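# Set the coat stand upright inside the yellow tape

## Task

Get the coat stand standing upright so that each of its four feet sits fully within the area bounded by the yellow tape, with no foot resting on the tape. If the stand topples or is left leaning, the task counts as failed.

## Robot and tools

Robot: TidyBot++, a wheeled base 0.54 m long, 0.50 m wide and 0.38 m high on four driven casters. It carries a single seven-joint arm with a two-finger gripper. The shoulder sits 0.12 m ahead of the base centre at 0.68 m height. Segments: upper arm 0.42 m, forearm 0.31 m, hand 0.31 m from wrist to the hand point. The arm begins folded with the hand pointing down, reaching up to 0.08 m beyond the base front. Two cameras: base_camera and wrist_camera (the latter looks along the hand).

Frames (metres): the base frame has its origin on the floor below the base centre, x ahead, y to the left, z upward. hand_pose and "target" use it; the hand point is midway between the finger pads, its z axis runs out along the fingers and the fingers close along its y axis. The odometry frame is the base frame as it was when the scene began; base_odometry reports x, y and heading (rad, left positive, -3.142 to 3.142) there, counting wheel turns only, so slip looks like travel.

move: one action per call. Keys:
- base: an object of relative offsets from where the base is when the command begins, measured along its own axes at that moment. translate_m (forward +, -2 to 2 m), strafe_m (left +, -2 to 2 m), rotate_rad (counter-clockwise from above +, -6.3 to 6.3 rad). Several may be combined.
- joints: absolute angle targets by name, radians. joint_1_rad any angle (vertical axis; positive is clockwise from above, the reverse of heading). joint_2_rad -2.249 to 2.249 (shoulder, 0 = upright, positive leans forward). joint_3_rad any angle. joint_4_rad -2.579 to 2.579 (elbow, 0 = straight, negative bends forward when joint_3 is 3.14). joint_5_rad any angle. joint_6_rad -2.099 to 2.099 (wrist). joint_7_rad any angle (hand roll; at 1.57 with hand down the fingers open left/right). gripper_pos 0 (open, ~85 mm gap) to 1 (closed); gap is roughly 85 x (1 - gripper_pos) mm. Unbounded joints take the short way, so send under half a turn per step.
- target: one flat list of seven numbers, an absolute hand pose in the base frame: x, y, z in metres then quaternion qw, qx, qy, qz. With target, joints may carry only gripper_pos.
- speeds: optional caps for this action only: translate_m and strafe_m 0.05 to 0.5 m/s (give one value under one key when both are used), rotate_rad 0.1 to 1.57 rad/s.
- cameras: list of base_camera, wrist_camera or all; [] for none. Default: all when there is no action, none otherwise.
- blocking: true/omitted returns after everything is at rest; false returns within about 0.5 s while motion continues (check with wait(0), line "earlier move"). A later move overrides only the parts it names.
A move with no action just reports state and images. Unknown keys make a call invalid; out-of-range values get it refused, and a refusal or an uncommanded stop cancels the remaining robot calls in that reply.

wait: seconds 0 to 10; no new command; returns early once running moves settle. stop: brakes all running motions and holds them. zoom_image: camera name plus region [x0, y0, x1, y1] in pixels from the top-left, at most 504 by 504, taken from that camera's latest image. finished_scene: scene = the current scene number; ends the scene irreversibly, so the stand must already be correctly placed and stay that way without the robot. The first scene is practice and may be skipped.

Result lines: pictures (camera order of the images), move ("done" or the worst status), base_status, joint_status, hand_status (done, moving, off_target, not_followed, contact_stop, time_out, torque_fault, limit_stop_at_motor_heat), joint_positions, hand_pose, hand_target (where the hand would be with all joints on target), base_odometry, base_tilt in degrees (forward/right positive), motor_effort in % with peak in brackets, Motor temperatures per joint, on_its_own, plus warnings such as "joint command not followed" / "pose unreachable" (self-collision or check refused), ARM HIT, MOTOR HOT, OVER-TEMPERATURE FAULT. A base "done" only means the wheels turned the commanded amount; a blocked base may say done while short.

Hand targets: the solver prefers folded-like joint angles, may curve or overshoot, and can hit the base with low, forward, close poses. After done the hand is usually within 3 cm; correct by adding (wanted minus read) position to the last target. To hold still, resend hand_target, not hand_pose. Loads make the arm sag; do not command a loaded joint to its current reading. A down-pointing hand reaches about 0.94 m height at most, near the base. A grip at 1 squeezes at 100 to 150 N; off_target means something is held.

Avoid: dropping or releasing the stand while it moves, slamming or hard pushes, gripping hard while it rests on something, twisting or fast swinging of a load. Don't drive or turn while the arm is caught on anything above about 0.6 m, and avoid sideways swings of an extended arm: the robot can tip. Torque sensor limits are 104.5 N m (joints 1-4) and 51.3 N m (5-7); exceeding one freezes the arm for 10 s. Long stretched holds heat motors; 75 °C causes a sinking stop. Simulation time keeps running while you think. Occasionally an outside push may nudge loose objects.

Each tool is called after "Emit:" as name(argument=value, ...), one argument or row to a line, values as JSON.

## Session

Emit:
move(
  joints={"joint_1_rad": 0.015, "joint_2_rad": 0.083, "joint_3_rad": 3.1416, "joint_4_rad": -2.419, "joint_5_rad": -0.03, "joint_6_rad": 0.97, "joint_7_rad": 1.6, "gripper_pos": 0.0},
  cameras=["all"],
)

Scene clock: 2.50 s.
Motor temperatures (°C): [32 34 29 31 36 39 32]
move: done
base_odometry: x=+0.000 y=+0.000 heading=+0.000
base_tilt: forward=+0.3 right=+0.5
base_status: not commanded
joint_positions: joint_1_rad=-0.010 joint_2_rad=+0.064 joint_3_rad=+3.155 joint_4_rad=-2.426 joint_5_rad=-0.039 joint_6_rad=+0.936 joint_7_rad=+1.554 gripper_pos=+0.000
joint_status: all done
motor_effort: joint_1_rad=+0(2) joint_2_rad=-19(20) joint_3_rad=+1(2) joint_4_rad=+16(18) joint_5_rad=+0(1) joint_6_rad=+9(9) joint_7_rad=+0(1)
hand_pose: x=+0.6477 y=-0.0102 z=+0.8568 quat_wxyz=(-0.001, +0.701, -0.026, +0.713) (m; base frame)
hand_target: x=+0.6523 y=-0.0144 z=+0.8609 quat_wxyz=(+0.018, +0.693, -0.010, +0.720) (m; base frame)
hand_status: not commanded
pictures: base_camera, wrist_camera
Images, in order (width x height): base_camera 644x364, wrist_camera 644x476.

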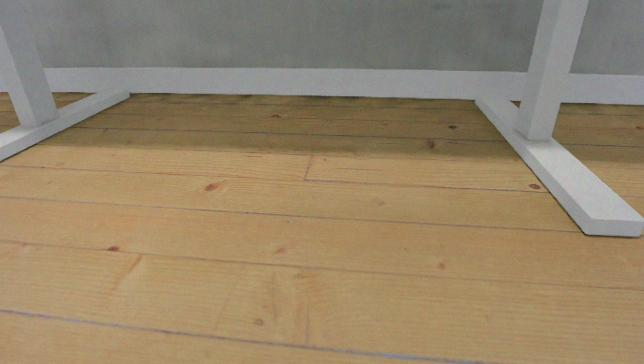

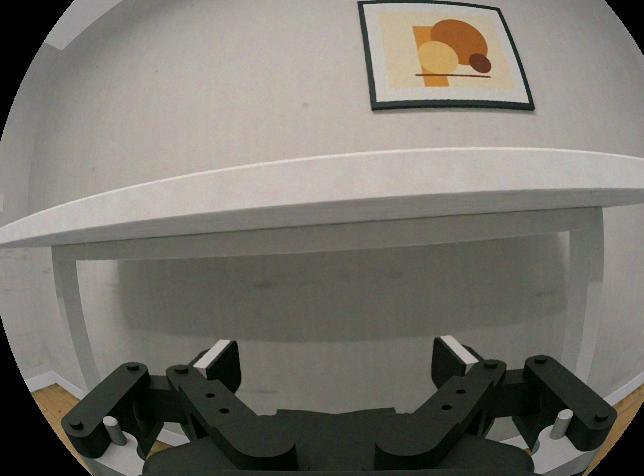

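Emit:
move(
  base={"rotate_rad": 1.2},
  speeds={"rotate_rad": 0.8},
  cameras=["all"],
)

Scene clock: 19.07 s.
move: done
base_odometry: x=+0.000 y=+0.000 heading=+1.199
base_tilt: forward=+0.3 right=+0.5
base_status: done
joint_positions: joint_1_rad=+0.001 joint_2_rad=+0.064 joint_3_rad=+3.145 joint_4_rad=-2.426 joint_5_rad=-0.039 joint_6_rad=+0.939 joint_7_rad=+1.555 gripper_pos=+0.000
joint_status: not commanded
motor_effort: joint_1_rad=-1(3) joint_2_rad=-19(20) joint_3_rad=+0(2) joint_4_rad=+17(17) joint_5_rad=+0(1) joint_6_rad=+8(9) joint_7_rad=+0(1)
hand_pose: x=+0.6476 y=-0.0105 z=+0.8576 quat_wxyz=(-0.001, +0.700, -0.026, +0.714) (m; base frame)
hand_target: x=+0.6523 y=-0.0144 z=+0.8609 quat_wxyz=(+0.018, +0.693, -0.010, +0.720) (m; base frame)
hand_status: not commanded
pictures: base_camera, wrist_camera
Images, in order (width x height): base_camera 644x364, wrist_camera 644x476.

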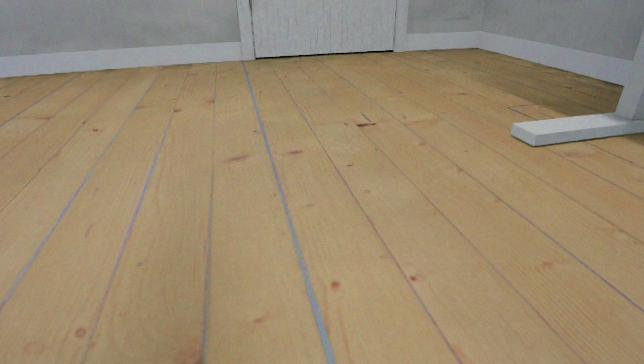

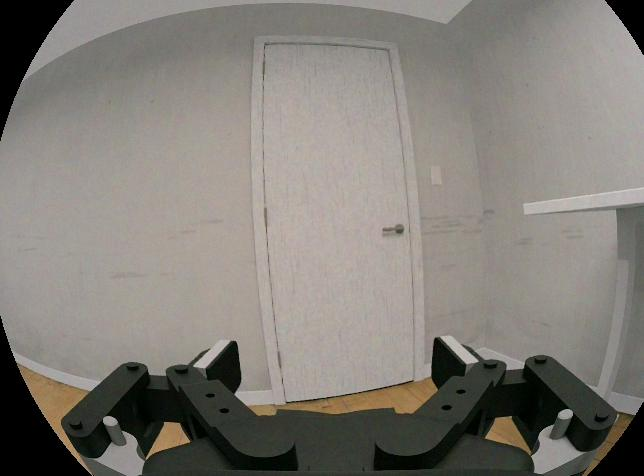

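Emit:
move(
  base={"rotate_rad": 1.3},
  speeds={"rotate_rad": 0.8},
  cameras=["all"],
)

Scene clock: 26.77 s.
move: done
base_odometry: x=+0.000 y=+0.000 heading=+2.499
base_tilt: forward=+0.4 right=+0.5
base_status: done
joint_positions: joint_1_rad=+0.005 joint_2_rad=+0.065 joint_3_rad=+3.143 joint_4_rad=-2.426 joint_5_rad=-0.039 joint_6_rad=+0.940 joint_7_rad=+1.555 gripper_pos=+0.000
joint_status: not commanded
motor_effort: joint_1_rad=+0(3) joint_2_rad=-19(20) joint_3_rad=+1(2) joint_4_rad=+16(17) joint_5_rad=+0(1) joint_6_rad=+8(9) joint_7_rad=+0(1)
hand_pose: x=+0.6476 y=-0.0116 z=+0.8576 quat_wxyz=(-0.001, +0.700, -0.027, +0.714) (m; base frame)
hand_target: x=+0.6523 y=-0.0144 z=+0.8609 quat_wxyz=(+0.018, +0.693, -0.010, +0.720) (m; base frame)
hand_status: not commanded
pictures: base_camera, wrist_camera
Images, in order (width x height): base_camera 644x364, wrist_camera 644x476.

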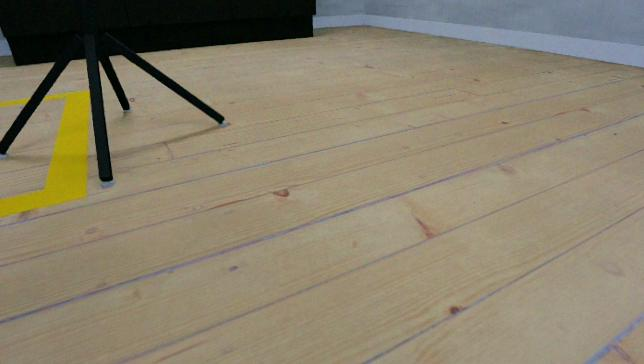

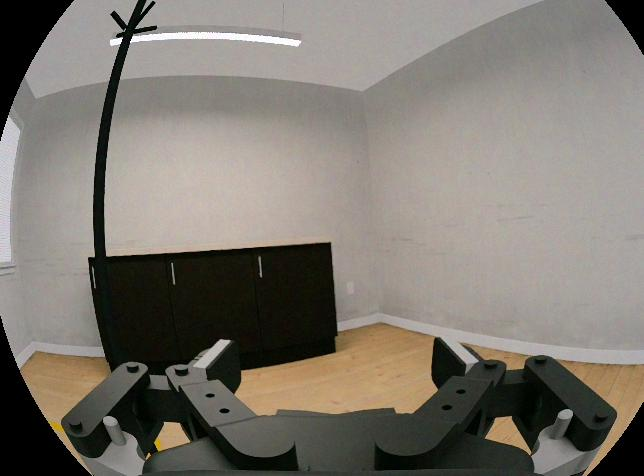

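Emit:
move(
  base={"rotate_rad": 0.6},
  speeds={"rotate_rad": 0.8},
  cameras=["all"],
)

Scene clock: 32.40 s.
move: done
base_odometry: x=+0.000 y=+0.000 heading=+3.098
base_tilt: forward=+0.3 right=+0.4
base_status: done
joint_positions: joint_1_rad=+0.007 joint_2_rad=+0.065 joint_3_rad=+3.143 joint_4_rad=-2.426 joint_5_rad=-0.039 joint_6_rad=+0.940 joint_7_rad=+1.555 gripper_pos=+0.000
joint_status: not commanded
motor_effort: joint_1_rad=+0(4) joint_2_rad=-19(20) joint_3_rad=+1(2) joint_4_rad=+17(17) joint_5_rad=+0(1) joint_6_rad=+8(9) joint_7_rad=+0(1)
hand_pose: x=+0.6476 y=-0.0126 z=+0.8576 quat_wxyz=(+0.000, +0.700, -0.028, +0.714) (m; base frame)
hand_target: x=+0.6523 y=-0.0144 z=+0.8609 quat_wxyz=(+0.018, +0.693, -0.010, +0.720) (m; base frame)
hand_status: not commanded
pictures: base_camera, wrist_camera
Images, in order (width x height): base_camera 644x364, wrist_camera 644x476.

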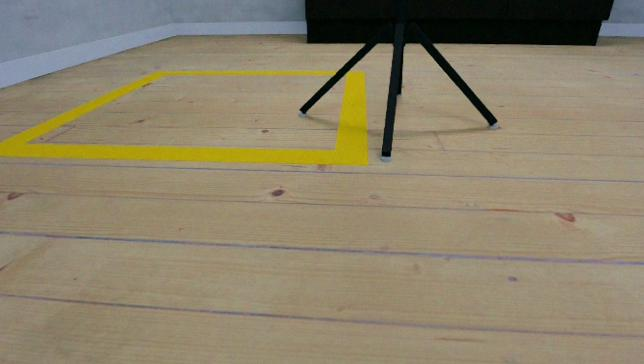

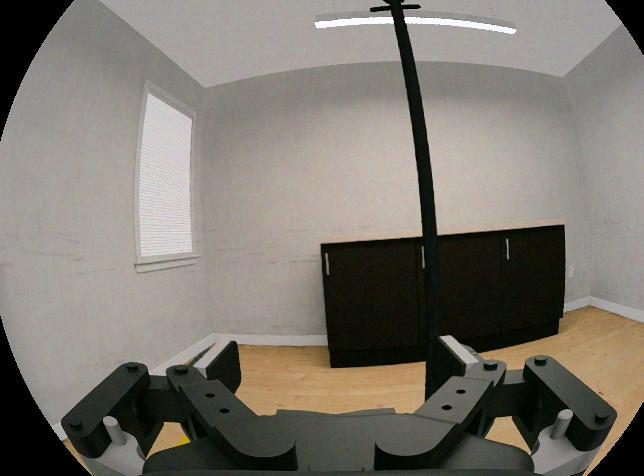

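Emit:
move(
  base={"translate_m": 0.38, "strafe_m": -0.25},
  speeds={"translate_m": 0.3},
  joints={"joint_5_rad": 0.015, "joint_1_rad": 0.01},
  cameras=["all"],
)

Scene clock: 61.63 s.
move: done
base_odometry: x=-0.369 y=+0.267 heading=+3.099
base_tilt: forward=+0.3 right=+0.5
base_status: done
joint_positions: joint_1_rad=+0.007 joint_2_rad=+0.073 joint_3_rad=+3.143 joint_4_rad=-2.425 joint_5_rad=-0.001 joint_6_rad=+0.942 joint_7_rad=+1.555 gripper_pos=+0.000
joint_status: all done
motor_effort: joint_1_rad=-1(2) joint_2_rad=-20(21) joint_3_rad=+0(2) joint_4_rad=+17(18) joint_5_rad=+0(1) joint_6_rad=+9(9) joint_7_rad=+0(1)
hand_pose: x=+0.6497 y=-0.0031 z=+0.8547 quat_wxyz=(-0.003, +0.702, -0.009, +0.712) (m; base frame)
hand_target: x=+0.6526 y=-0.0001 z=+0.8610 quat_wxyz=(+0.013, +0.693, +0.014, +0.721) (m; base frame)
hand_status: not commanded
pictures: base_camera, wrist_camera
Images, in order (width x height): base_camera 644x364, wrist_camera 644x476.

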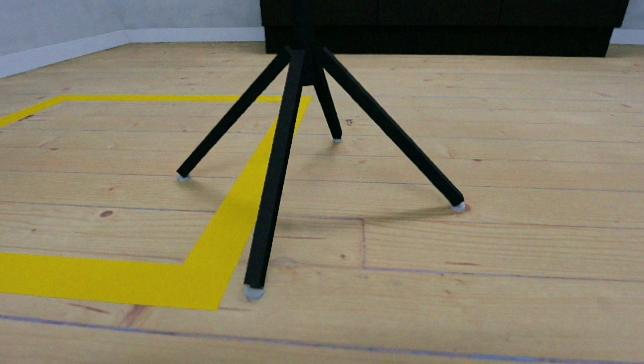

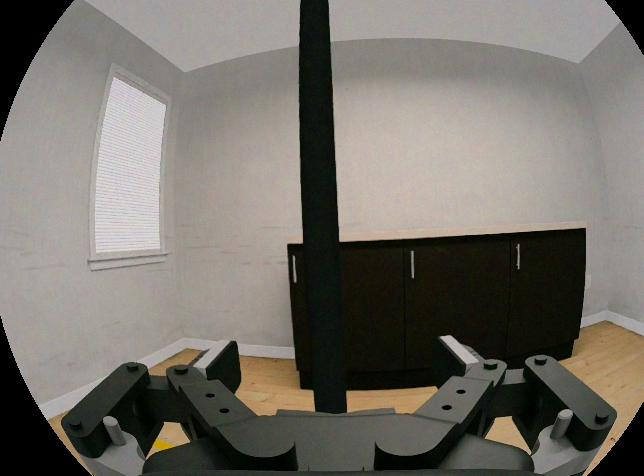

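Emit:
move(
  base={"translate_m": 0.165},
  speeds={"translate_m": 0.2},
  cameras=["all"],
)

Scene clock: 73.27 s.
move: done
base_odometry: x=-0.534 y=+0.274 heading=+3.098
base_tilt: forward=+0.4 right=+0.5
base_status: done
joint_positions: joint_1_rad=+0.007 joint_2_rad=+0.075 joint_3_rad=+3.143 joint_4_rad=-2.424 joint_5_rad=-0.001 joint_6_rad=+0.942 joint_7_rad=+1.555 gripper_pos=+0.000
joint_status: not commanded
motor_effort: joint_1_rad=-1(2) joint_2_rad=-19(21) joint_3_rad=+0(2) joint_4_rad=+16(17) joint_5_rad=+0(1) joint_6_rad=+8(9) joint_7_rad=+0(1)
hand_pose: x=+0.6503 y=-0.0031 z=+0.8539 quat_wxyz=(-0.003, +0.702, -0.009, +0.712) (m; base frame)
hand_target: x=+0.6526 y=-0.0001 z=+0.8610 quat_wxyz=(+0.013, +0.693, +0.014, +0.721) (m; base frame)
hand_status: not commanded
pictures: base_camera, wrist_camera
Images, in order (width x height): base_camera 644x364, wrist_camera 644x476.

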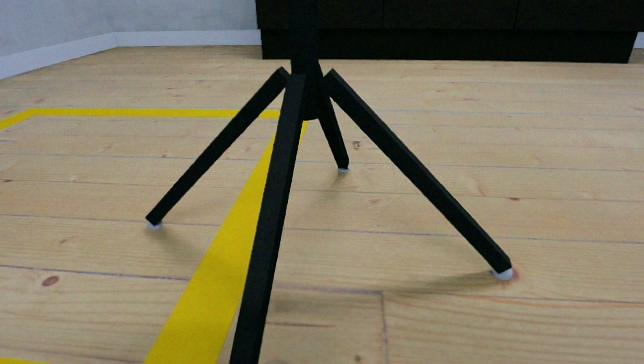

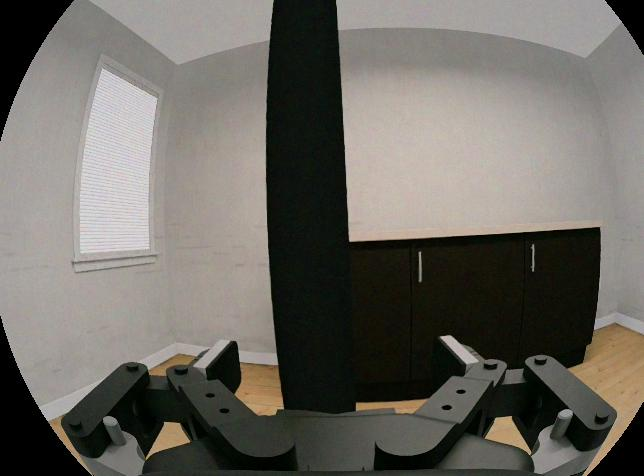

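Emit:
move(
  base={"translate_m": 0.032, "strafe_m": 0.010},
  speeds={"translate_m": 0.1},
  joints={"joint_7_rad": 1.62, "gripper_pos": 0.5},
  cameras=["wrist_camera"],
)

Scene clock: 81.47 s.
move: done
base_odometry: x=-0.567 y=+0.265 heading=+3.098
base_tilt: forward=+0.3 right=+0.4
base_status: done
joint_positions: joint_1_rad=+0.007 joint_2_rad=+0.077 joint_3_rad=+3.143 joint_4_rad=-2.423 joint_5_rad=-0.001 joint_6_rad=+0.943 joint_7_rad=+1.579 gripper_pos=+0.500
joint_status: all done
motor_effort: joint_1_rad=+0(2) joint_2_rad=-19(21) joint_3_rad=+0(1) joint_4_rad=+16(17) joint_5_rad=+0(1) joint_6_rad=+9(9) joint_7_rad=+0(0)
hand_pose: x=+0.6507 y=-0.0031 z=+0.8534 quat_wxyz=(+0.006, +0.703, +0.000, +0.712) (m; base frame)
hand_target: x=+0.6526 y=-0.0001 z=+0.8610 quat_wxyz=(+0.020, +0.693, +0.021, +0.720) (m; base frame)
hand_status: not commanded
pictures: wrist_camera
Images, in order (width x height): wrist_camera 644x476.

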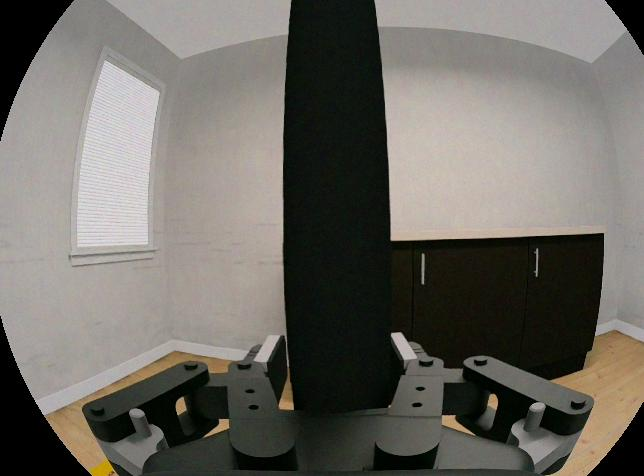

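Emit:
move(
  joints={"gripper_pos": 0.7},
)

Emit:
move(
  joints={"gripper_pos": 0.85},
)

Emit:
move(
  joints={"joint_2_rad": -0.041, "joint_4_rad": -2.311, "joint_6_rad": 0.97},
)

Emit:
move(
  joints={"joint_2_rad": -0.13, "joint_4_rad": -2.24, "joint_6_rad": 0.98},
  cameras=["base_camera"],
)

Scene clock: 87.50 s.
move: done
base_odometry: x=-0.567 y=+0.265 heading=+3.098
base_tilt: forward=+0.3 right=+0.5
base_status: not commanded
joint_positions: joint_1_rad=+0.008 joint_2_rad=+0.077 joint_3_rad=+3.145 joint_4_rad=-2.423 joint_5_rad=+0.000 joint_6_rad=+0.943 joint_7_rad=+1.580 gripper_pos=+0.672
joint_status: all done
motor_effort: joint_1_rad=-1(4) joint_2_rad=-19(20) joint_3_rad=+1(3) joint_4_rad=+17(17) joint_5_rad=+0(3) joint_6_rad=+8(9) joint_7_rad=+0(1)
hand_pose: x=+0.6507 y=-0.0048 z=+0.8534 quat_wxyz=(+0.007, +0.703, -0.001, +0.712) (m; base frame)
hand_target: x=+0.6526 y=-0.0001 z=+0.8610 quat_wxyz=(+0.020, +0.693, +0.021, +0.720) (m; base frame)
hand_status: not commanded

Scene clock: 88.07 s.
move: off_target
base_odometry: x=-0.567 y=+0.265 heading=+3.098
base_tilt: forward=+0.3 right=+0.5
base_status: not commanded
joint_positions: joint_1_rad=+0.008 joint_2_rad=+0.077 joint_3_rad=+3.145 joint_4_rad=-2.423 joint_5_rad=+0.000 joint_6_rad=+0.943 joint_7_rad=+1.580 gripper_pos=+0.672
joint_status: gripper_pos off_target (ended at +0.672, target +0.850)
motor_effort: joint_1_rad=-2(3) joint_2_rad=-19(20) joint_3_rad=+0(1) joint_4_rad=+17(17) joint_5_rad=-1(1) joint_6_rad=+9(9) joint_7_rad=+0(1)
hand_pose: x=+0.6507 y=-0.0048 z=+0.8534 quat_wxyz=(+0.007, +0.703, -0.001, +0.712) (m; base frame)
hand_target: x=+0.6526 y=-0.0001 z=+0.8610 quat_wxyz=(+0.020, +0.693, +0.021, +0.720) (m; base frame)
hand_status: not commanded

Scene clock: 89.07 s.
move: off_target
base_odometry: x=-0.567 y=+0.265 heading=+3.098
base_tilt: forward=+0.4 right=+0.4
base_status: not commanded
joint_positions: joint_1_rad=+0.008 joint_2_rad=+0.072 joint_3_rad=+3.143 joint_4_rad=-2.403 joint_5_rad=+0.000 joint_6_rad=+0.910 joint_7_rad=+1.581 gripper_pos=+0.672
joint_status: joint_2_rad off_target (ended at +0.072, target -0.041); joint_4_rad off_target (ended at -2.403, target -2.311); the others done
motor_effort: joint_1_rad=+0(3) joint_2_rad=-35(36) joint_3_rad=+1(2) joint_4_rad=+33(33) joint_5_rad=-1(2) joint_6_rad=+23(23) joint_7_rad=+0(1)
hand_pose: x=+0.6549 y=-0.0040 z=+0.8560 quat_wxyz=(+0.007, +0.705, +0.000, +0.709) (m; base frame)
hand_target: x=+0.6423 y=+0.0000 z=+0.9831 quat_wxyz=(+0.023, +0.605, +0.019, +0.796) (m; base frame)
hand_status: not commanded

Scene clock: 89.93 s.
move: off_target
base_odometry: x=-0.567 y=+0.265 heading=+3.098
base_tilt: forward=+0.4 right=+0.5
base_status: not commanded
joint_positions: joint_1_rad=+0.008 joint_2_rad=+0.060 joint_3_rad=+3.143 joint_4_rad=-2.379 joint_5_rad=+0.000 joint_6_rad=+0.863 joint_7_rad=+1.581 gripper_pos=+0.672
joint_status: joint_2_rad off_target (ended at +0.060, target -0.130); joint_4_rad off_target (ended at -2.379, target -2.240); joint_6_rad off_target (ended at +0.863, target +0.980)
motor_effort: joint_1_rad=-1(2) joint_2_rad=-46(46) joint_3_rad=+0(1) joint_4_rad=+42(42) joint_5_rad=-1(1) joint_6_rad=+32(33) joint_7_rad=-1(1)
hand_pose: x=+0.6587 y=-0.0041 z=+0.8606 quat_wxyz=(+0.007, +0.709, +0.000, +0.705) (m; base frame)
hand_target: x=+0.6158 y=+0.0003 z=+1.0704 quat_wxyz=(+0.025, +0.535, +0.018, +0.844) (m; base frame)
hand_status: not commanded
pictures: base_camera
Images, in order (width x height): base_camera 644x364.

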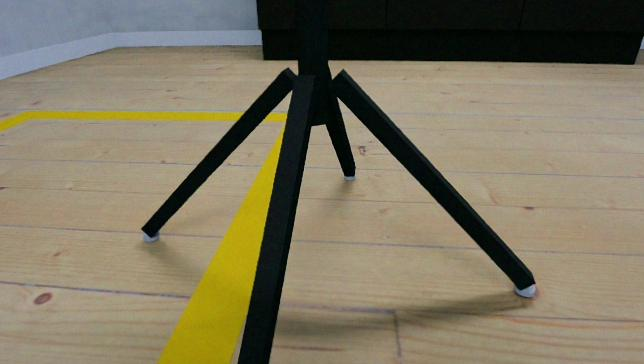

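Emit:
move(
  joints={"joint_2_rad": -0.17, "joint_4_rad": -2.205, "joint_6_rad": 0.94},
)

Emit:
move(
  joints={"joint_2_rad": -0.2, "joint_4_rad": -2.175, "joint_6_rad": 0.89},
  cameras=["base_camera"],
)

Scene clock: 99.77 s.
move: off_target
base_odometry: x=-0.567 y=+0.265 heading=+3.098
base_tilt: forward=+0.4 right=+0.4
base_status: not commanded
joint_positions: joint_1_rad=+0.008 joint_2_rad=+0.009 joint_3_rad=+3.143 joint_4_rad=-2.343 joint_5_rad=+0.000 joint_6_rad=+0.821 joint_7_rad=+1.581 gripper_pos=+0.673
joint_status: joint_2_rad off_target (ended at +0.009, target -0.170); joint_4_rad off_target (ended at -2.343, target -2.205); joint_6_rad off_target (ended at +0.821, target +0.940)
motor_effort: joint_1_rad=-1(2) joint_2_rad=-45(48) joint_3_rad=+1(1) joint_4_rad=+44(45) joint_5_rad=+0(1) joint_6_rad=+32(34) joint_7_rad=+0(1)
hand_pose: x=+0.6571 y=-0.0041 z=+0.8937 quat_wxyz=(+0.007, +0.693, +0.000, +0.721) (m; base frame)
hand_target: x=+0.6056 y=+0.0003 z=+1.0983 quat_wxyz=(+0.026, +0.520, +0.018, +0.853) (m; base frame)
hand_status: not commanded

Scene clock: 100.57 s.
move: off_target
base_odometry: x=-0.567 y=+0.265 heading=+3.098
base_tilt: forward=+0.4 right=+0.4
base_status: not commanded
joint_positions: joint_1_rad=+0.008 joint_2_rad=-0.019 joint_3_rad=+3.143 joint_4_rad=-2.316 joint_5_rad=+0.000 joint_6_rad=+0.774 joint_7_rad=+1.581 gripper_pos=+0.673
joint_status: joint_2_rad off_target (ended at -0.019, target -0.200); joint_4_rad off_target (ended at -2.316, target -2.175); joint_6_rad off_target (ended at +0.774, target +0.890)
motor_effort: joint_1_rad=-1(2) joint_2_rad=-45(47) joint_3_rad=+0(1) joint_4_rad=+45(46) joint_5_rad=+0(1) joint_6_rad=+32(33) joint_7_rad=+0(1)
hand_pose: x=+0.6570 y=-0.0041 z=+0.9082 quat_wxyz=(+0.007, +0.690, +0.000, +0.723) (m; base frame)
hand_target: x=+0.5997 y=+0.0002 z=+1.1159 quat_wxyz=(+0.026, +0.516, +0.018, +0.856) (m; base frame)
hand_status: not commanded
pictures: base_camera
Images, in order (width x height): base_camera 644x364.

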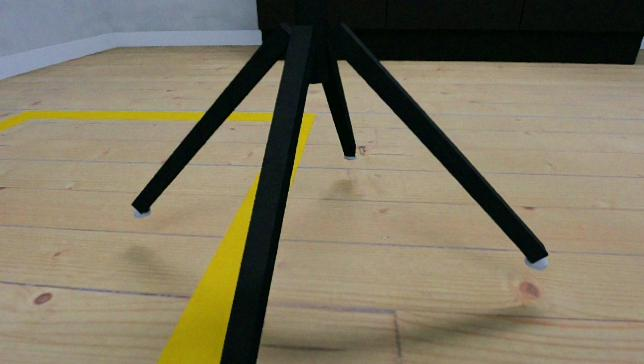

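Emit:
move(
  base={"translate_m": 0.195, "strafe_m": 0.49},
  speeds={"strafe_m": 0.25},
  cameras=["base_camera"],
)

Scene clock: 115.90 s.
move: done
base_odometry: x=-0.783 y=-0.216 heading=+3.098
base_tilt: forward=+0.4 right=+0.5
base_status: done
joint_positions: joint_1_rad=+0.009 joint_2_rad=-0.022 joint_3_rad=+3.139 joint_4_rad=-2.316 joint_5_rad=+0.000 joint_6_rad=+0.774 joint_7_rad=+1.582 gripper_pos=+0.673
joint_status: not commanded
motor_effort: joint_1_rad=+0(5) joint_2_rad=-44(46) joint_3_rad=+0(4) joint_4_rad=+45(46) joint_5_rad=+0(2) joint_6_rad=+31(32) joint_7_rad=+0(1)
hand_pose: x=+0.6564 y=-0.0022 z=+0.9099 quat_wxyz=(+0.007, +0.689, +0.002, +0.725) (m; base frame)
hand_target: x=+0.5997 y=+0.0002 z=+1.1159 quat_wxyz=(+0.026, +0.516, +0.018, +0.856) (m; base frame)
hand_status: not commanded
pictures: base_camera
Images, in order (width x height): base_camera 644x364.

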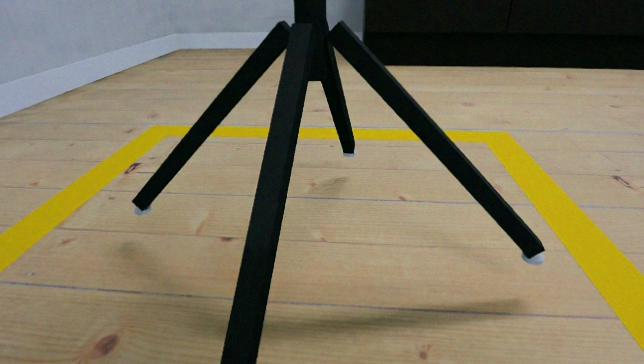

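Emit:
move(
  base={"translate_m": 0.03, "strafe_m": -0.03},
  speeds={"strafe_m": 0.15},
)

Emit:
move(
  joints={"joint_2_rad": -0.15, "joint_4_rad": -2.22, "joint_6_rad": 0.95},
)

Emit:
move(
  joints={"joint_2_rad": -0.11, "joint_4_rad": -2.25, "joint_6_rad": 1.01},
  cameras=["base_camera"],
)

Scene clock: 129.10 s.
move: done
base_odometry: x=-0.812 y=-0.185 heading=+3.098
base_tilt: forward=+0.4 right=+0.4
base_status: done
joint_positions: joint_1_rad=+0.011 joint_2_rad=-0.029 joint_3_rad=+3.145 joint_4_rad=-2.313 joint_5_rad=+0.000 joint_6_rad=+0.773 joint_7_rad=+1.584 gripper_pos=+0.673
joint_status: not commanded
motor_effort: joint_1_rad=-1(4) joint_2_rad=-44(49) joint_3_rad=+1(3) joint_4_rad=+45(48) joint_5_rad=+0(2) joint_6_rad=+31(33) joint_7_rad=+0(1)
hand_pose: x=+0.6553 y=-0.0066 z=+0.9155 quat_wxyz=(+0.010, +0.685, -0.001, +0.728) (m; base frame)
hand_target: x=+0.5997 y=+0.0002 z=+1.1159 quat_wxyz=(+0.026, +0.516, +0.018, +0.856) (m; base frame)
hand_status: not commanded

Scene clock: 129.90 s.
move: off_target
base_odometry: x=-0.812 y=-0.185 heading=+3.098
base_tilt: forward=+0.3 right=+0.5
base_status: not commanded
joint_positions: joint_1_rad=+0.011 joint_2_rad=-0.013 joint_3_rad=+3.145 joint_4_rad=-2.339 joint_5_rad=+0.000 joint_6_rad=+0.803 joint_7_rad=+1.584 gripper_pos=+0.673
joint_status: joint_2_rad off_target (ended at -0.013, target -0.150); joint_4_rad off_target (ended at -2.339, target -2.220); joint_6_rad off_target (ended at +0.803, target +0.950)
motor_effort: joint_1_rad=-2(2) joint_2_rad=-44(45) joint_3_rad=+0(1) joint_4_rad=+45(46) joint_5_rad=+0(1) joint_6_rad=+32(33) joint_7_rad=+0(1)
hand_pose: x=+0.6534 y=-0.0066 z=+0.9020 quat_wxyz=(+0.010, +0.690, -0.001, +0.724) (m; base frame)
hand_target: x=+0.6123 y=+0.0002 z=+1.0830 quat_wxyz=(+0.026, +0.531, +0.018, +0.847) (m; base frame)
hand_status: not commanded

Scene clock: 130.73 s.
move: off_target
base_odometry: x=-0.812 y=-0.185 heading=+3.098
base_tilt: forward=+0.4 right=+0.5
base_status: not commanded
joint_positions: joint_1_rad=+0.011 joint_2_rad=+0.026 joint_3_rad=+3.145 joint_4_rad=-2.363 joint_5_rad=+0.000 joint_6_rad=+0.854 joint_7_rad=+1.584 gripper_pos=+0.673
joint_status: joint_2_rad off_target (ended at +0.026, target -0.110); joint_4_rad off_target (ended at -2.363, target -2.250); joint_6_rad off_target (ended at +0.854, target +1.010)
motor_effort: joint_1_rad=-1(2) joint_2_rad=-45(47) joint_3_rad=+0(1) joint_4_rad=+43(45) joint_5_rad=+0(1) joint_6_rad=+32(33) joint_7_rad=+1(1)
hand_pose: x=+0.6560 y=-0.0066 z=+0.8843 quat_wxyz=(+0.010, +0.694, -0.001, +0.720) (m; base frame)
hand_target: x=+0.6192 y=+0.0003 z=+1.0634 quat_wxyz=(+0.025, +0.535, +0.018, +0.844) (m; base frame)
hand_status: not commanded
pictures: base_camera
Images, in order (width x height): base_camera 644x364.

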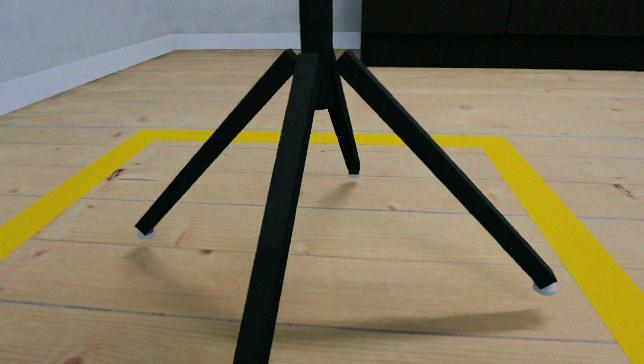

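Emit:
zoom_image(
  camera="base_camera",
  region=[0, 100, 322, 364],
)

Emit:
zoom_image(
  camera="base_camera",
  region=[322, 100, 644, 364],
)

Scaled by 1.565.

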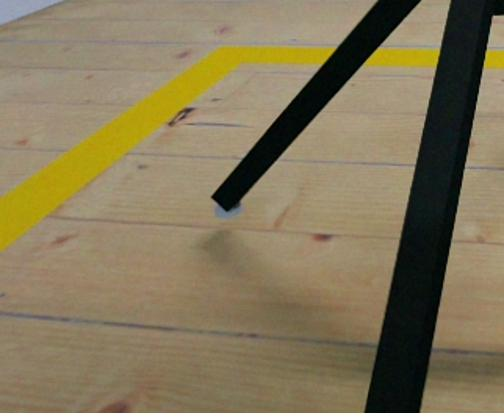

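Scaled by 1.565.

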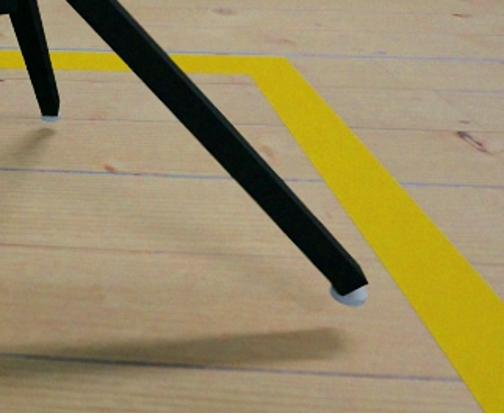

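Emit:
move(
  base={"translate_m": -0.014, "strafe_m": 0.068},
  speeds={"strafe_m": 0.15},
)

Emit:
move(
  joints={"joint_2_rad": -0.085, "joint_4_rad": -2.27, "joint_6_rad": 1.04},
  cameras=["base_camera"],
)

Scene clock: 224.40 s.
Motor temperatures (°C): [32 39 29 34 36 43 32]
move: done
base_odometry: x=-0.801 y=-0.253 heading=+3.098
base_tilt: forward=+0.3 right=+0.4
base_status: done
joint_positions: joint_1_rad=+0.009 joint_2_rad=+0.027 joint_3_rad=+3.139 joint_4_rad=-2.363 joint_5_rad=+0.000 joint_6_rad=+0.854 joint_7_rad=+1.584 gripper_pos=+0.673
joint_status: not commanded
motor_effort: joint_1_rad=+0(5) joint_2_rad=-45(47) joint_3_rad=+0(4) joint_4_rad=+43(43) joint_5_rad=+0(2) joint_6_rad=+31(32) joint_7_rad=+0(1)
hand_pose: x=+0.6561 y=-0.0022 z=+0.8835 quat_wxyz=(+0.007, +0.695, +0.002, +0.719) (m; base frame)
hand_target: x=+0.6192 y=+0.0003 z=+1.0634 quat_wxyz=(+0.025, +0.535, +0.018, +0.844) (m; base frame)
hand_status: not commanded

Scene clock: 225.13 s.
move: off_target
base_odometry: x=-0.801 y=-0.253 heading=+3.098
base_tilt: forward=+0.4 right=+0.5
base_status: not commanded
joint_positions: joint_1_rad=+0.009 joint_2_rad=+0.048 joint_3_rad=+3.139 joint_4_rad=-2.378 joint_5_rad=+0.000 joint_6_rad=+0.883 joint_7_rad=+1.584 gripper_pos=+0.673
joint_status: joint_2_rad off_target (ended at +0.048, target -0.085); joint_4_rad off_target (ended at -2.378, target -2.270); joint_6_rad off_target (ended at +0.883, target +1.040)
motor_effort: joint_1_rad=-1(2) joint_2_rad=-45(46) joint_3_rad=+0(1) joint_4_rad=+41(43) joint_5_rad=+0(1) joint_6_rad=+31(33) joint_7_rad=+0(1)
hand_pose: x=+0.6564 y=-0.0022 z=+0.8734 quat_wxyz=(+0.007, +0.697, +0.002, +0.717) (m; base frame)
hand_target: x=+0.6237 y=+0.0003 z=+1.0484 quat_wxyz=(+0.025, +0.541, +0.018, +0.840) (m; base frame)
hand_status: not commanded
pictures: base_camera
Images, in order (width x height): base_camera 644x364.

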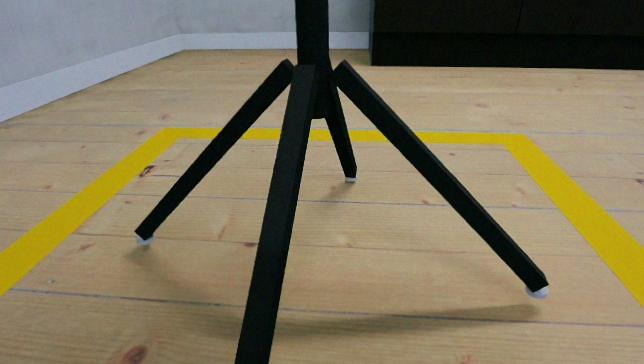

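Emit:
move(
  joints={"joint_2_rad": -0.06, "joint_4_rad": -2.29, "joint_6_rad": 1.07},
)

Emit:
move(
  joints={"joint_2_rad": -0.038, "joint_4_rad": -2.31, "joint_6_rad": 1.09},
  cameras=["base_camera"],
)

Scene clock: 232.50 s.
move: off_target
base_odometry: x=-0.801 y=-0.253 heading=+3.098
base_tilt: forward=+0.4 right=+0.4
base_status: not commanded
joint_positions: joint_1_rad=+0.009 joint_2_rad=+0.066 joint_3_rad=+3.139 joint_4_rad=-2.394 joint_5_rad=+0.000 joint_6_rad=+0.915 joint_7_rad=+1.584 gripper_pos=+0.673
joint_status: joint_2_rad off_target (ended at +0.066, target -0.060); joint_4_rad off_target (ended at -2.394, target -2.290); joint_6_rad off_target (ended at +0.915, target +1.070)
motor_effort: joint_1_rad=-1(2) joint_2_rad=-44(46) joint_3_rad=+0(1) joint_4_rad=+40(43) joint_5_rad=+0(1) joint_6_rad=+31(32) joint_7_rad=+0(1)
hand_pose: x=+0.6561 y=-0.0022 z=+0.8652 quat_wxyz=(+0.007, +0.698, +0.002, +0.716) (m; base frame)
hand_target: x=+0.6277 y=+0.0004 z=+1.0335 quat_wxyz=(+0.024, +0.548, +0.018, +0.836) (m; base frame)
hand_status: not commanded

Scene clock: 233.10 s.
move: off_target
base_odometry: x=-0.801 y=-0.253 heading=+3.098
base_tilt: forward=+0.3 right=+0.5
base_status: not commanded
joint_positions: joint_1_rad=+0.009 joint_2_rad=+0.074 joint_3_rad=+3.139 joint_4_rad=-2.404 joint_5_rad=+0.000 joint_6_rad=+0.943 joint_7_rad=+1.584 gripper_pos=+0.673
joint_status: joint_2_rad off_target (ended at +0.074, target -0.038); joint_4_rad off_target (ended at -2.404, target -2.310); joint_6_rad off_target (ended at +0.943, target +1.090)
motor_effort: joint_1_rad=-1(2) joint_2_rad=-43(44) joint_3_rad=+1(1) joint_4_rad=+39(40) joint_5_rad=+0(1) joint_6_rad=+29(30) joint_7_rad=-1(1)
hand_pose: x=+0.6549 y=-0.0022 z=+0.8652 quat_wxyz=(+0.007, +0.694, +0.002, +0.720) (m; base frame)
hand_target: x=+0.6313 y=+0.0004 z=+1.0174 quat_wxyz=(+0.024, +0.557, +0.018, +0.830) (m; base frame)
hand_status: not commanded
pictures: base_camera
Images, in order (width x height): base_camera 644x364.

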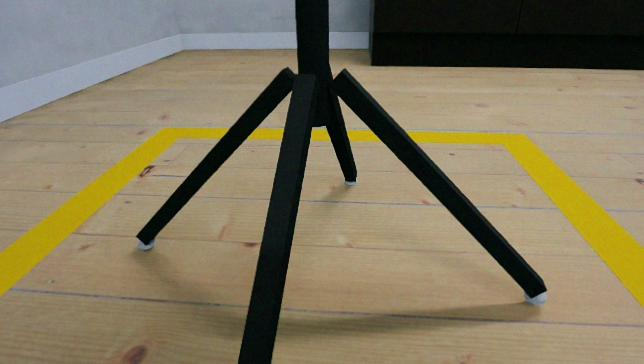

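Emit:
move(
  joints={"joint_2_rad": 0.0, "joint_4_rad": -2.34, "joint_6_rad": 1.06},
)

Emit:
move(
  joints={"joint_2_rad": 0.045, "joint_4_rad": -2.375, "joint_6_rad": 1.02},
)

Emit:
move(
  joints={"joint_2_rad": 0.075, "joint_4_rad": -2.405, "joint_6_rad": 0.98},
  cameras=["all"],
)

Scene clock: 240.10 s.
move: off_target
base_odometry: x=-0.801 y=-0.253 heading=+3.098
base_tilt: forward=+0.3 right=+0.4
base_status: not commanded
joint_positions: joint_1_rad=+0.009 joint_2_rad=+0.075 joint_3_rad=+3.139 joint_4_rad=-2.407 joint_5_rad=+0.000 joint_6_rad=+0.946 joint_7_rad=+1.584 gripper_pos=+0.673
joint_status: joint_2_rad off_target (ended at +0.075, target +0.000); joint_4_rad off_target (ended at -2.407, target -2.340); joint_6_rad off_target (ended at +0.946, target +1.060)
motor_effort: joint_1_rad=+0(1) joint_2_rad=-36(42) joint_3_rad=+1(2) joint_4_rad=+34(38) joint_5_rad=-1(1) joint_6_rad=+24(29) joint_7_rad=+0(0)
hand_pose: x=+0.6542 y=-0.0022 z=+0.8643 quat_wxyz=(+0.007, +0.694, +0.002, +0.720) (m; base frame)
hand_target: x=+0.6431 y=+0.0002 z=+0.9731 quat_wxyz=(+0.023, +0.597, +0.019, +0.802) (m; base frame)
hand_status: not commanded

Scene clock: 240.80 s.
move: done
base_odometry: x=-0.801 y=-0.253 heading=+3.098
base_tilt: forward=+0.3 right=+0.5
base_status: not commanded
joint_positions: joint_1_rad=+0.009 joint_2_rad=+0.075 joint_3_rad=+3.139 joint_4_rad=-2.410 joint_5_rad=+0.000 joint_6_rad=+0.949 joint_7_rad=+1.584 gripper_pos=+0.673
joint_status: all done
motor_effort: joint_1_rad=+0(1) joint_2_rad=-27(36) joint_3_rad=+2(2) joint_4_rad=+28(33) joint_5_rad=-1(2) joint_6_rad=+17(24) joint_7_rad=+0(0)
hand_pose: x=+0.6535 y=-0.0022 z=+0.8632 quat_wxyz=(+0.007, +0.695, +0.002, +0.719) (m; base frame)
hand_target: x=+0.6524 y=+0.0000 z=+0.9190 quat_wxyz=(+0.022, +0.644, +0.020, +0.765) (m; base frame)
hand_status: not commanded

Scene clock: 241.43 s.
move: done
base_odometry: x=-0.801 y=-0.253 heading=+3.098
base_tilt: forward=+0.3 right=+0.5
base_status: not commanded
joint_positions: joint_1_rad=+0.009 joint_2_rad=+0.075 joint_3_rad=+3.139 joint_4_rad=-2.412 joint_5_rad=+0.000 joint_6_rad=+0.950 joint_7_rad=+1.584 gripper_pos=+0.673
joint_status: all done
motor_effort: joint_1_rad=+1(2) joint_2_rad=-20(26) joint_3_rad=+2(3) joint_4_rad=+22(27) joint_5_rad=-2(2) joint_6_rad=+11(16) joint_7_rad=+0(1)
hand_pose: x=+0.6531 y=-0.0022 z=+0.8624 quat_wxyz=(+0.007, +0.695, +0.002, +0.719) (m; base frame)
hand_target: x=+0.6542 y=-0.0001 z=+0.8753 quat_wxyz=(+0.020, +0.681, +0.021, +0.731) (m; base frame)
hand_status: not commanded
pictures: base_camera, wrist_camera
Images, in order (width x height): base_camera 644x364, wrist_camera 644x476.

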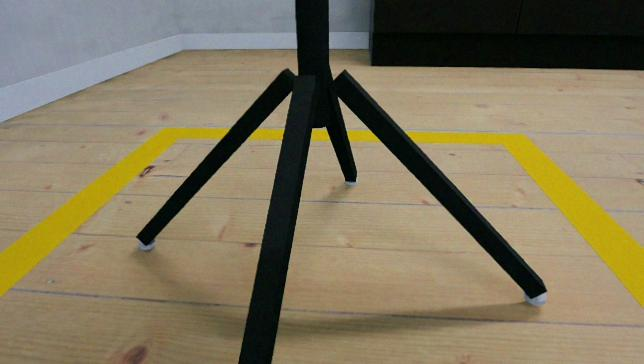

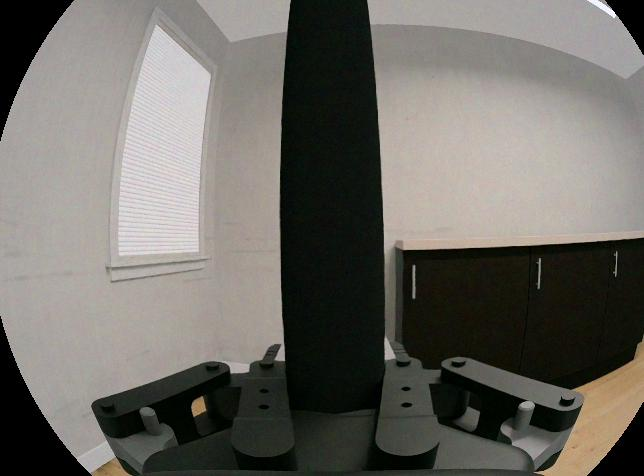

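Emit:
zoom_image(
  camera="base_camera",
  region=[100, 160, 580, 364],
)

Scaled by 1.050.

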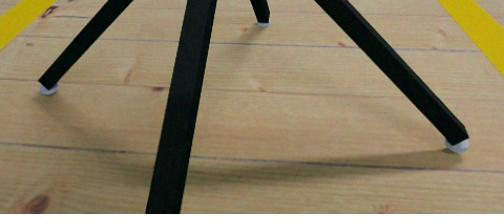

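Emit:
move(
  joints={"joint_2_rad": 0.10, "joint_4_rad": -2.425, "joint_6_rad": 0.96},
  cameras=["base_camera"],
)

Emit:
zoom_image(
  camera="base_camera",
  region=[100, 160, 580, 364],
)

Scene clock: 257.23 s.
move: done
base_odometry: x=-0.801 y=-0.253 heading=+3.098
base_tilt: forward=+0.3 right=+0.4
base_status: not commanded
joint_positions: joint_1_rad=+0.009 joint_2_rad=+0.075 joint_3_rad=+3.139 joint_4_rad=-2.414 joint_5_rad=+0.000 joint_6_rad=+0.951 joint_7_rad=+1.584 gripper_pos=+0.673
joint_status: all done
motor_effort: joint_1_rad=+2(2) joint_2_rad=-15(19) joint_3_rad=+3(3) joint_4_rad=+18(21) joint_5_rad=-1(3) joint_6_rad=+6(10) joint_7_rad=+0(0)
hand_pose: x=+0.6526 y=-0.0022 z=+0.8617 quat_wxyz=(+0.007, +0.695, +0.002, +0.719) (m; base frame)
hand_target: x=+0.6541 y=-0.0002 z=+0.8458 quat_wxyz=(+0.020, +0.705, +0.021, +0.709) (m; base frame)
hand_status: not commanded
pictures: base_camera
Images, in order (width x height): base_camera 644x364.

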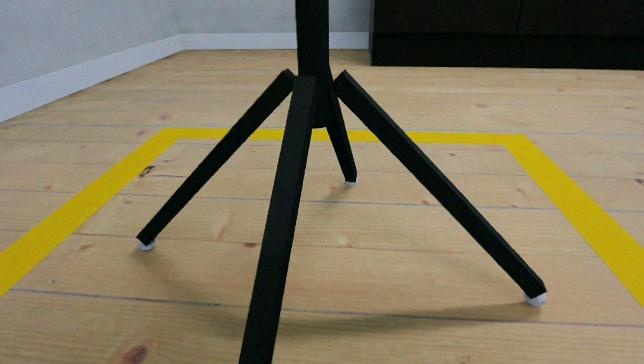

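Scaled by 1.050.

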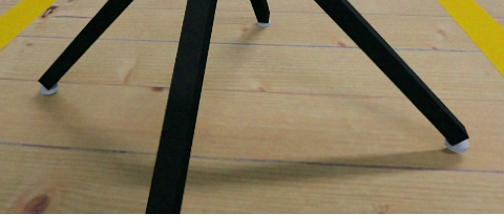

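Emit:
move(
  joints={"joint_2_rad": 0.085, "joint_4_rad": -2.418, "joint_6_rad": 0.97},
)

Emit:
move(
  joints={"gripper_pos": 0.66},
)

Emit:
move(
  joints={"gripper_pos": 0.62},
)

Emit:
move(
  joints={"gripper_pos": 0.5},
  cameras=["all"],
)

Scene clock: 265.07 s.
move: done
base_odometry: x=-0.801 y=-0.253 heading=+3.098
base_tilt: forward=+0.3 right=+0.4
base_status: not commanded
joint_positions: joint_1_rad=+0.009 joint_2_rad=+0.075 joint_3_rad=+3.139 joint_4_rad=-2.414 joint_5_rad=+0.000 joint_6_rad=+0.952 joint_7_rad=+1.584 gripper_pos=+0.673
joint_status: all done
motor_effort: joint_1_rad=+1(3) joint_2_rad=-15(16) joint_3_rad=+3(3) joint_4_rad=+19(19) joint_5_rad=-2(3) joint_6_rad=+7(8) joint_7_rad=+0(1)
hand_pose: x=+0.6525 y=-0.0022 z=+0.8618 quat_wxyz=(+0.007, +0.695, +0.002, +0.719) (m; base frame)
hand_target: x=+0.6532 y=-0.0001 z=+0.8604 quat_wxyz=(+0.020, +0.693, +0.021, +0.720) (m; base frame)
hand_status: not commanded

Scene clock: 265.77 s.
move: done
base_odometry: x=-0.801 y=-0.253 heading=+3.098
base_tilt: forward=+0.4 right=+0.4
base_status: not commanded
joint_positions: joint_1_rad=+0.009 joint_2_rad=+0.075 joint_3_rad=+3.139 joint_4_rad=-2.416 joint_5_rad=+0.000 joint_6_rad=+0.953 joint_7_rad=+1.584 gripper_pos=+0.659
joint_status: all done
motor_effort: joint_1_rad=+2(3) joint_2_rad=-16(18) joint_3_rad=+3(3) joint_4_rad=+19(22) joint_5_rad=-2(3) joint_6_rad=+8(8) joint_7_rad=+0(1)
hand_pose: x=+0.6520 y=-0.0022 z=+0.8613 quat_wxyz=(+0.007, +0.695, +0.002, +0.719) (m; base frame)
hand_target: x=+0.6532 y=-0.0001 z=+0.8604 quat_wxyz=(+0.020, +0.693, +0.021, +0.720) (m; base frame)
hand_status: not commanded

Scene clock: 266.23 s.
move: done
base_odometry: x=-0.801 y=-0.253 heading=+3.098
base_tilt: forward=+0.3 right=+0.4
base_status: not commanded
joint_positions: joint_1_rad=+0.009 joint_2_rad=+0.075 joint_3_rad=+3.139 joint_4_rad=-2.419 joint_5_rad=+0.000 joint_6_rad=+0.955 joint_7_rad=+1.584 gripper_pos=+0.620
joint_status: all done
motor_effort: joint_1_rad=+1(2) joint_2_rad=-16(21) joint_3_rad=+3(4) joint_4_rad=+20(23) joint_5_rad=-3(3) joint_6_rad=+8(9) joint_7_rad=+0(1)
hand_pose: x=+0.6513 y=-0.0021 z=+0.8605 quat_wxyz=(+0.007, +0.696, +0.002, +0.718) (m; base frame)
hand_target: x=+0.6532 y=-0.0001 z=+0.8604 quat_wxyz=(+0.020, +0.693, +0.021, +0.720) (m; base frame)
hand_status: not commanded

Scene clock: 266.77 s.
move: done
base_odometry: x=-0.801 y=-0.253 heading=+3.098
base_tilt: forward=+0.3 right=+0.4
base_status: not commanded
joint_positions: joint_1_rad=+0.009 joint_2_rad=+0.075 joint_3_rad=+3.139 joint_4_rad=-2.420 joint_5_rad=+0.000 joint_6_rad=+0.956 joint_7_rad=+1.584 gripper_pos=+0.500
joint_status: all done
motor_effort: joint_1_rad=+2(2) joint_2_rad=-16(18) joint_3_rad=+2(3) joint_4_rad=+19(22) joint_5_rad=-1(2) joint_6_rad=+8(9) joint_7_rad=+0(1)
hand_pose: x=+0.6510 y=-0.0020 z=+0.8601 quat_wxyz=(+0.007, +0.696, +0.002, +0.718) (m; base frame)
hand_target: x=+0.6532 y=-0.0001 z=+0.8604 quat_wxyz=(+0.020, +0.693, +0.021, +0.720) (m; base frame)
hand_status: not commanded
pictures: base_camera, wrist_camera
Images, in order (width x height): base_camera 644x364, wrist_camera 644x476.

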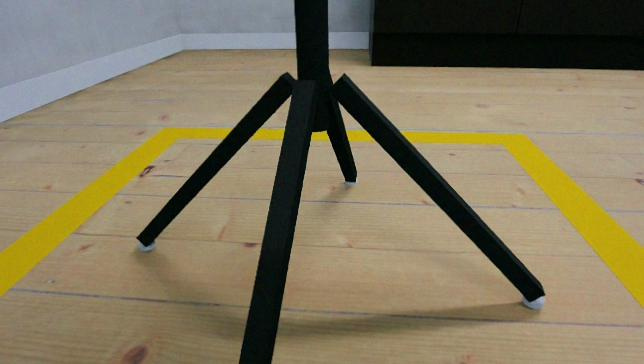

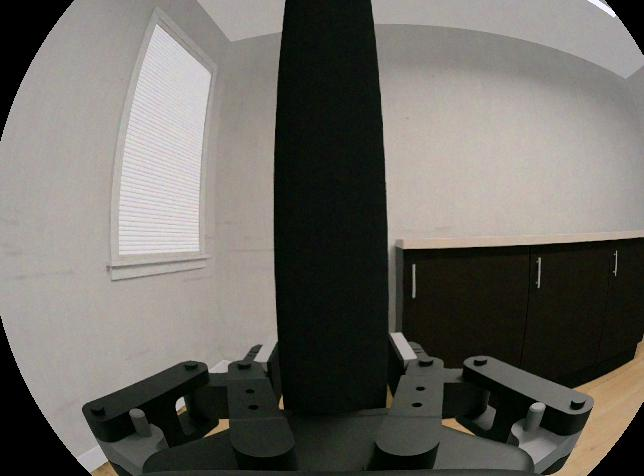

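Emit:
move(
  joints={"gripper_pos": 0.0},
)

Emit:
move(
  base={"translate_m": -0.4},
  speeds={"translate_m": 0.2},
  cameras=["all"],
)

Scene clock: 274.70 s.
move: done
base_odometry: x=-0.801 y=-0.253 heading=+3.098
base_tilt: forward=+0.3 right=+0.5
base_status: not commanded
joint_positions: joint_1_rad=+0.009 joint_2_rad=+0.075 joint_3_rad=+3.139 joint_4_rad=-2.420 joint_5_rad=+0.000 joint_6_rad=+0.956 joint_7_rad=+1.584 gripper_pos=+0.000
joint_status: all done
motor_effort: joint_1_rad=+1(2) joint_2_rad=-16(16) joint_3_rad=+3(3) joint_4_rad=+19(20) joint_5_rad=-1(2) joint_6_rad=+7(8) joint_7_rad=+0(1)
hand_pose: x=+0.6510 y=-0.0020 z=+0.8601 quat_wxyz=(+0.007, +0.696, +0.002, +0.718) (m; base frame)
hand_target: x=+0.6532 y=-0.0001 z=+0.8604 quat_wxyz=(+0.020, +0.693, +0.021, +0.720) (m; base frame)
hand_status: not commanded

Scene clock: 277.47 s.
move: done
base_odometry: x=-0.401 y=-0.271 heading=+3.098
base_tilt: forward=+0.3 right=+0.5
base_status: done
joint_positions: joint_1_rad=+0.009 joint_2_rad=+0.082 joint_3_rad=+3.140 joint_4_rad=-2.414 joint_5_rad=+0.000 joint_6_rad=+0.956 joint_7_rad=+1.584 gripper_pos=+0.000
joint_status: not commanded
motor_effort: joint_1_rad=-1(2) joint_2_rad=-20(22) joint_3_rad=+0(3) joint_4_rad=+16(21) joint_5_rad=+0(2) joint_6_rad=+8(10) joint_7_rad=+0(1)
hand_pose: x=+0.6537 y=-0.0030 z=+0.8593 quat_wxyz=(+0.008, +0.696, +0.002, +0.718) (m; base frame)
hand_target: x=+0.6532 y=-0.0001 z=+0.8604 quat_wxyz=(+0.020, +0.693, +0.021, +0.720) (m; base frame)
hand_status: not commanded
pictures: base_camera, wrist_camera
Images, in order (width x height): base_camera 644x364, wrist_camera 644x476.

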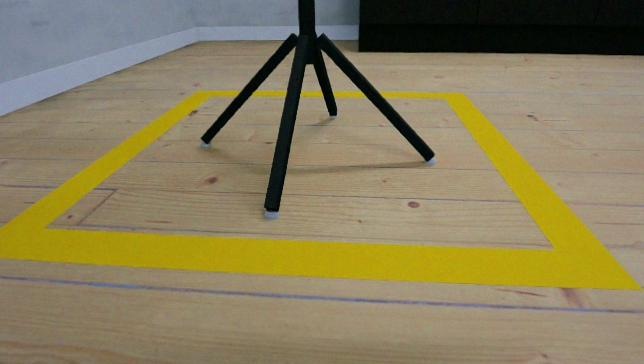

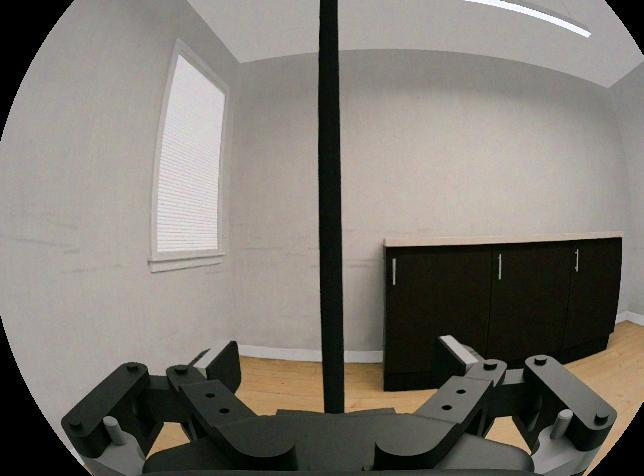

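Emit:
finished_scene(
  scene=2,
)

The scene is finished: the task was done.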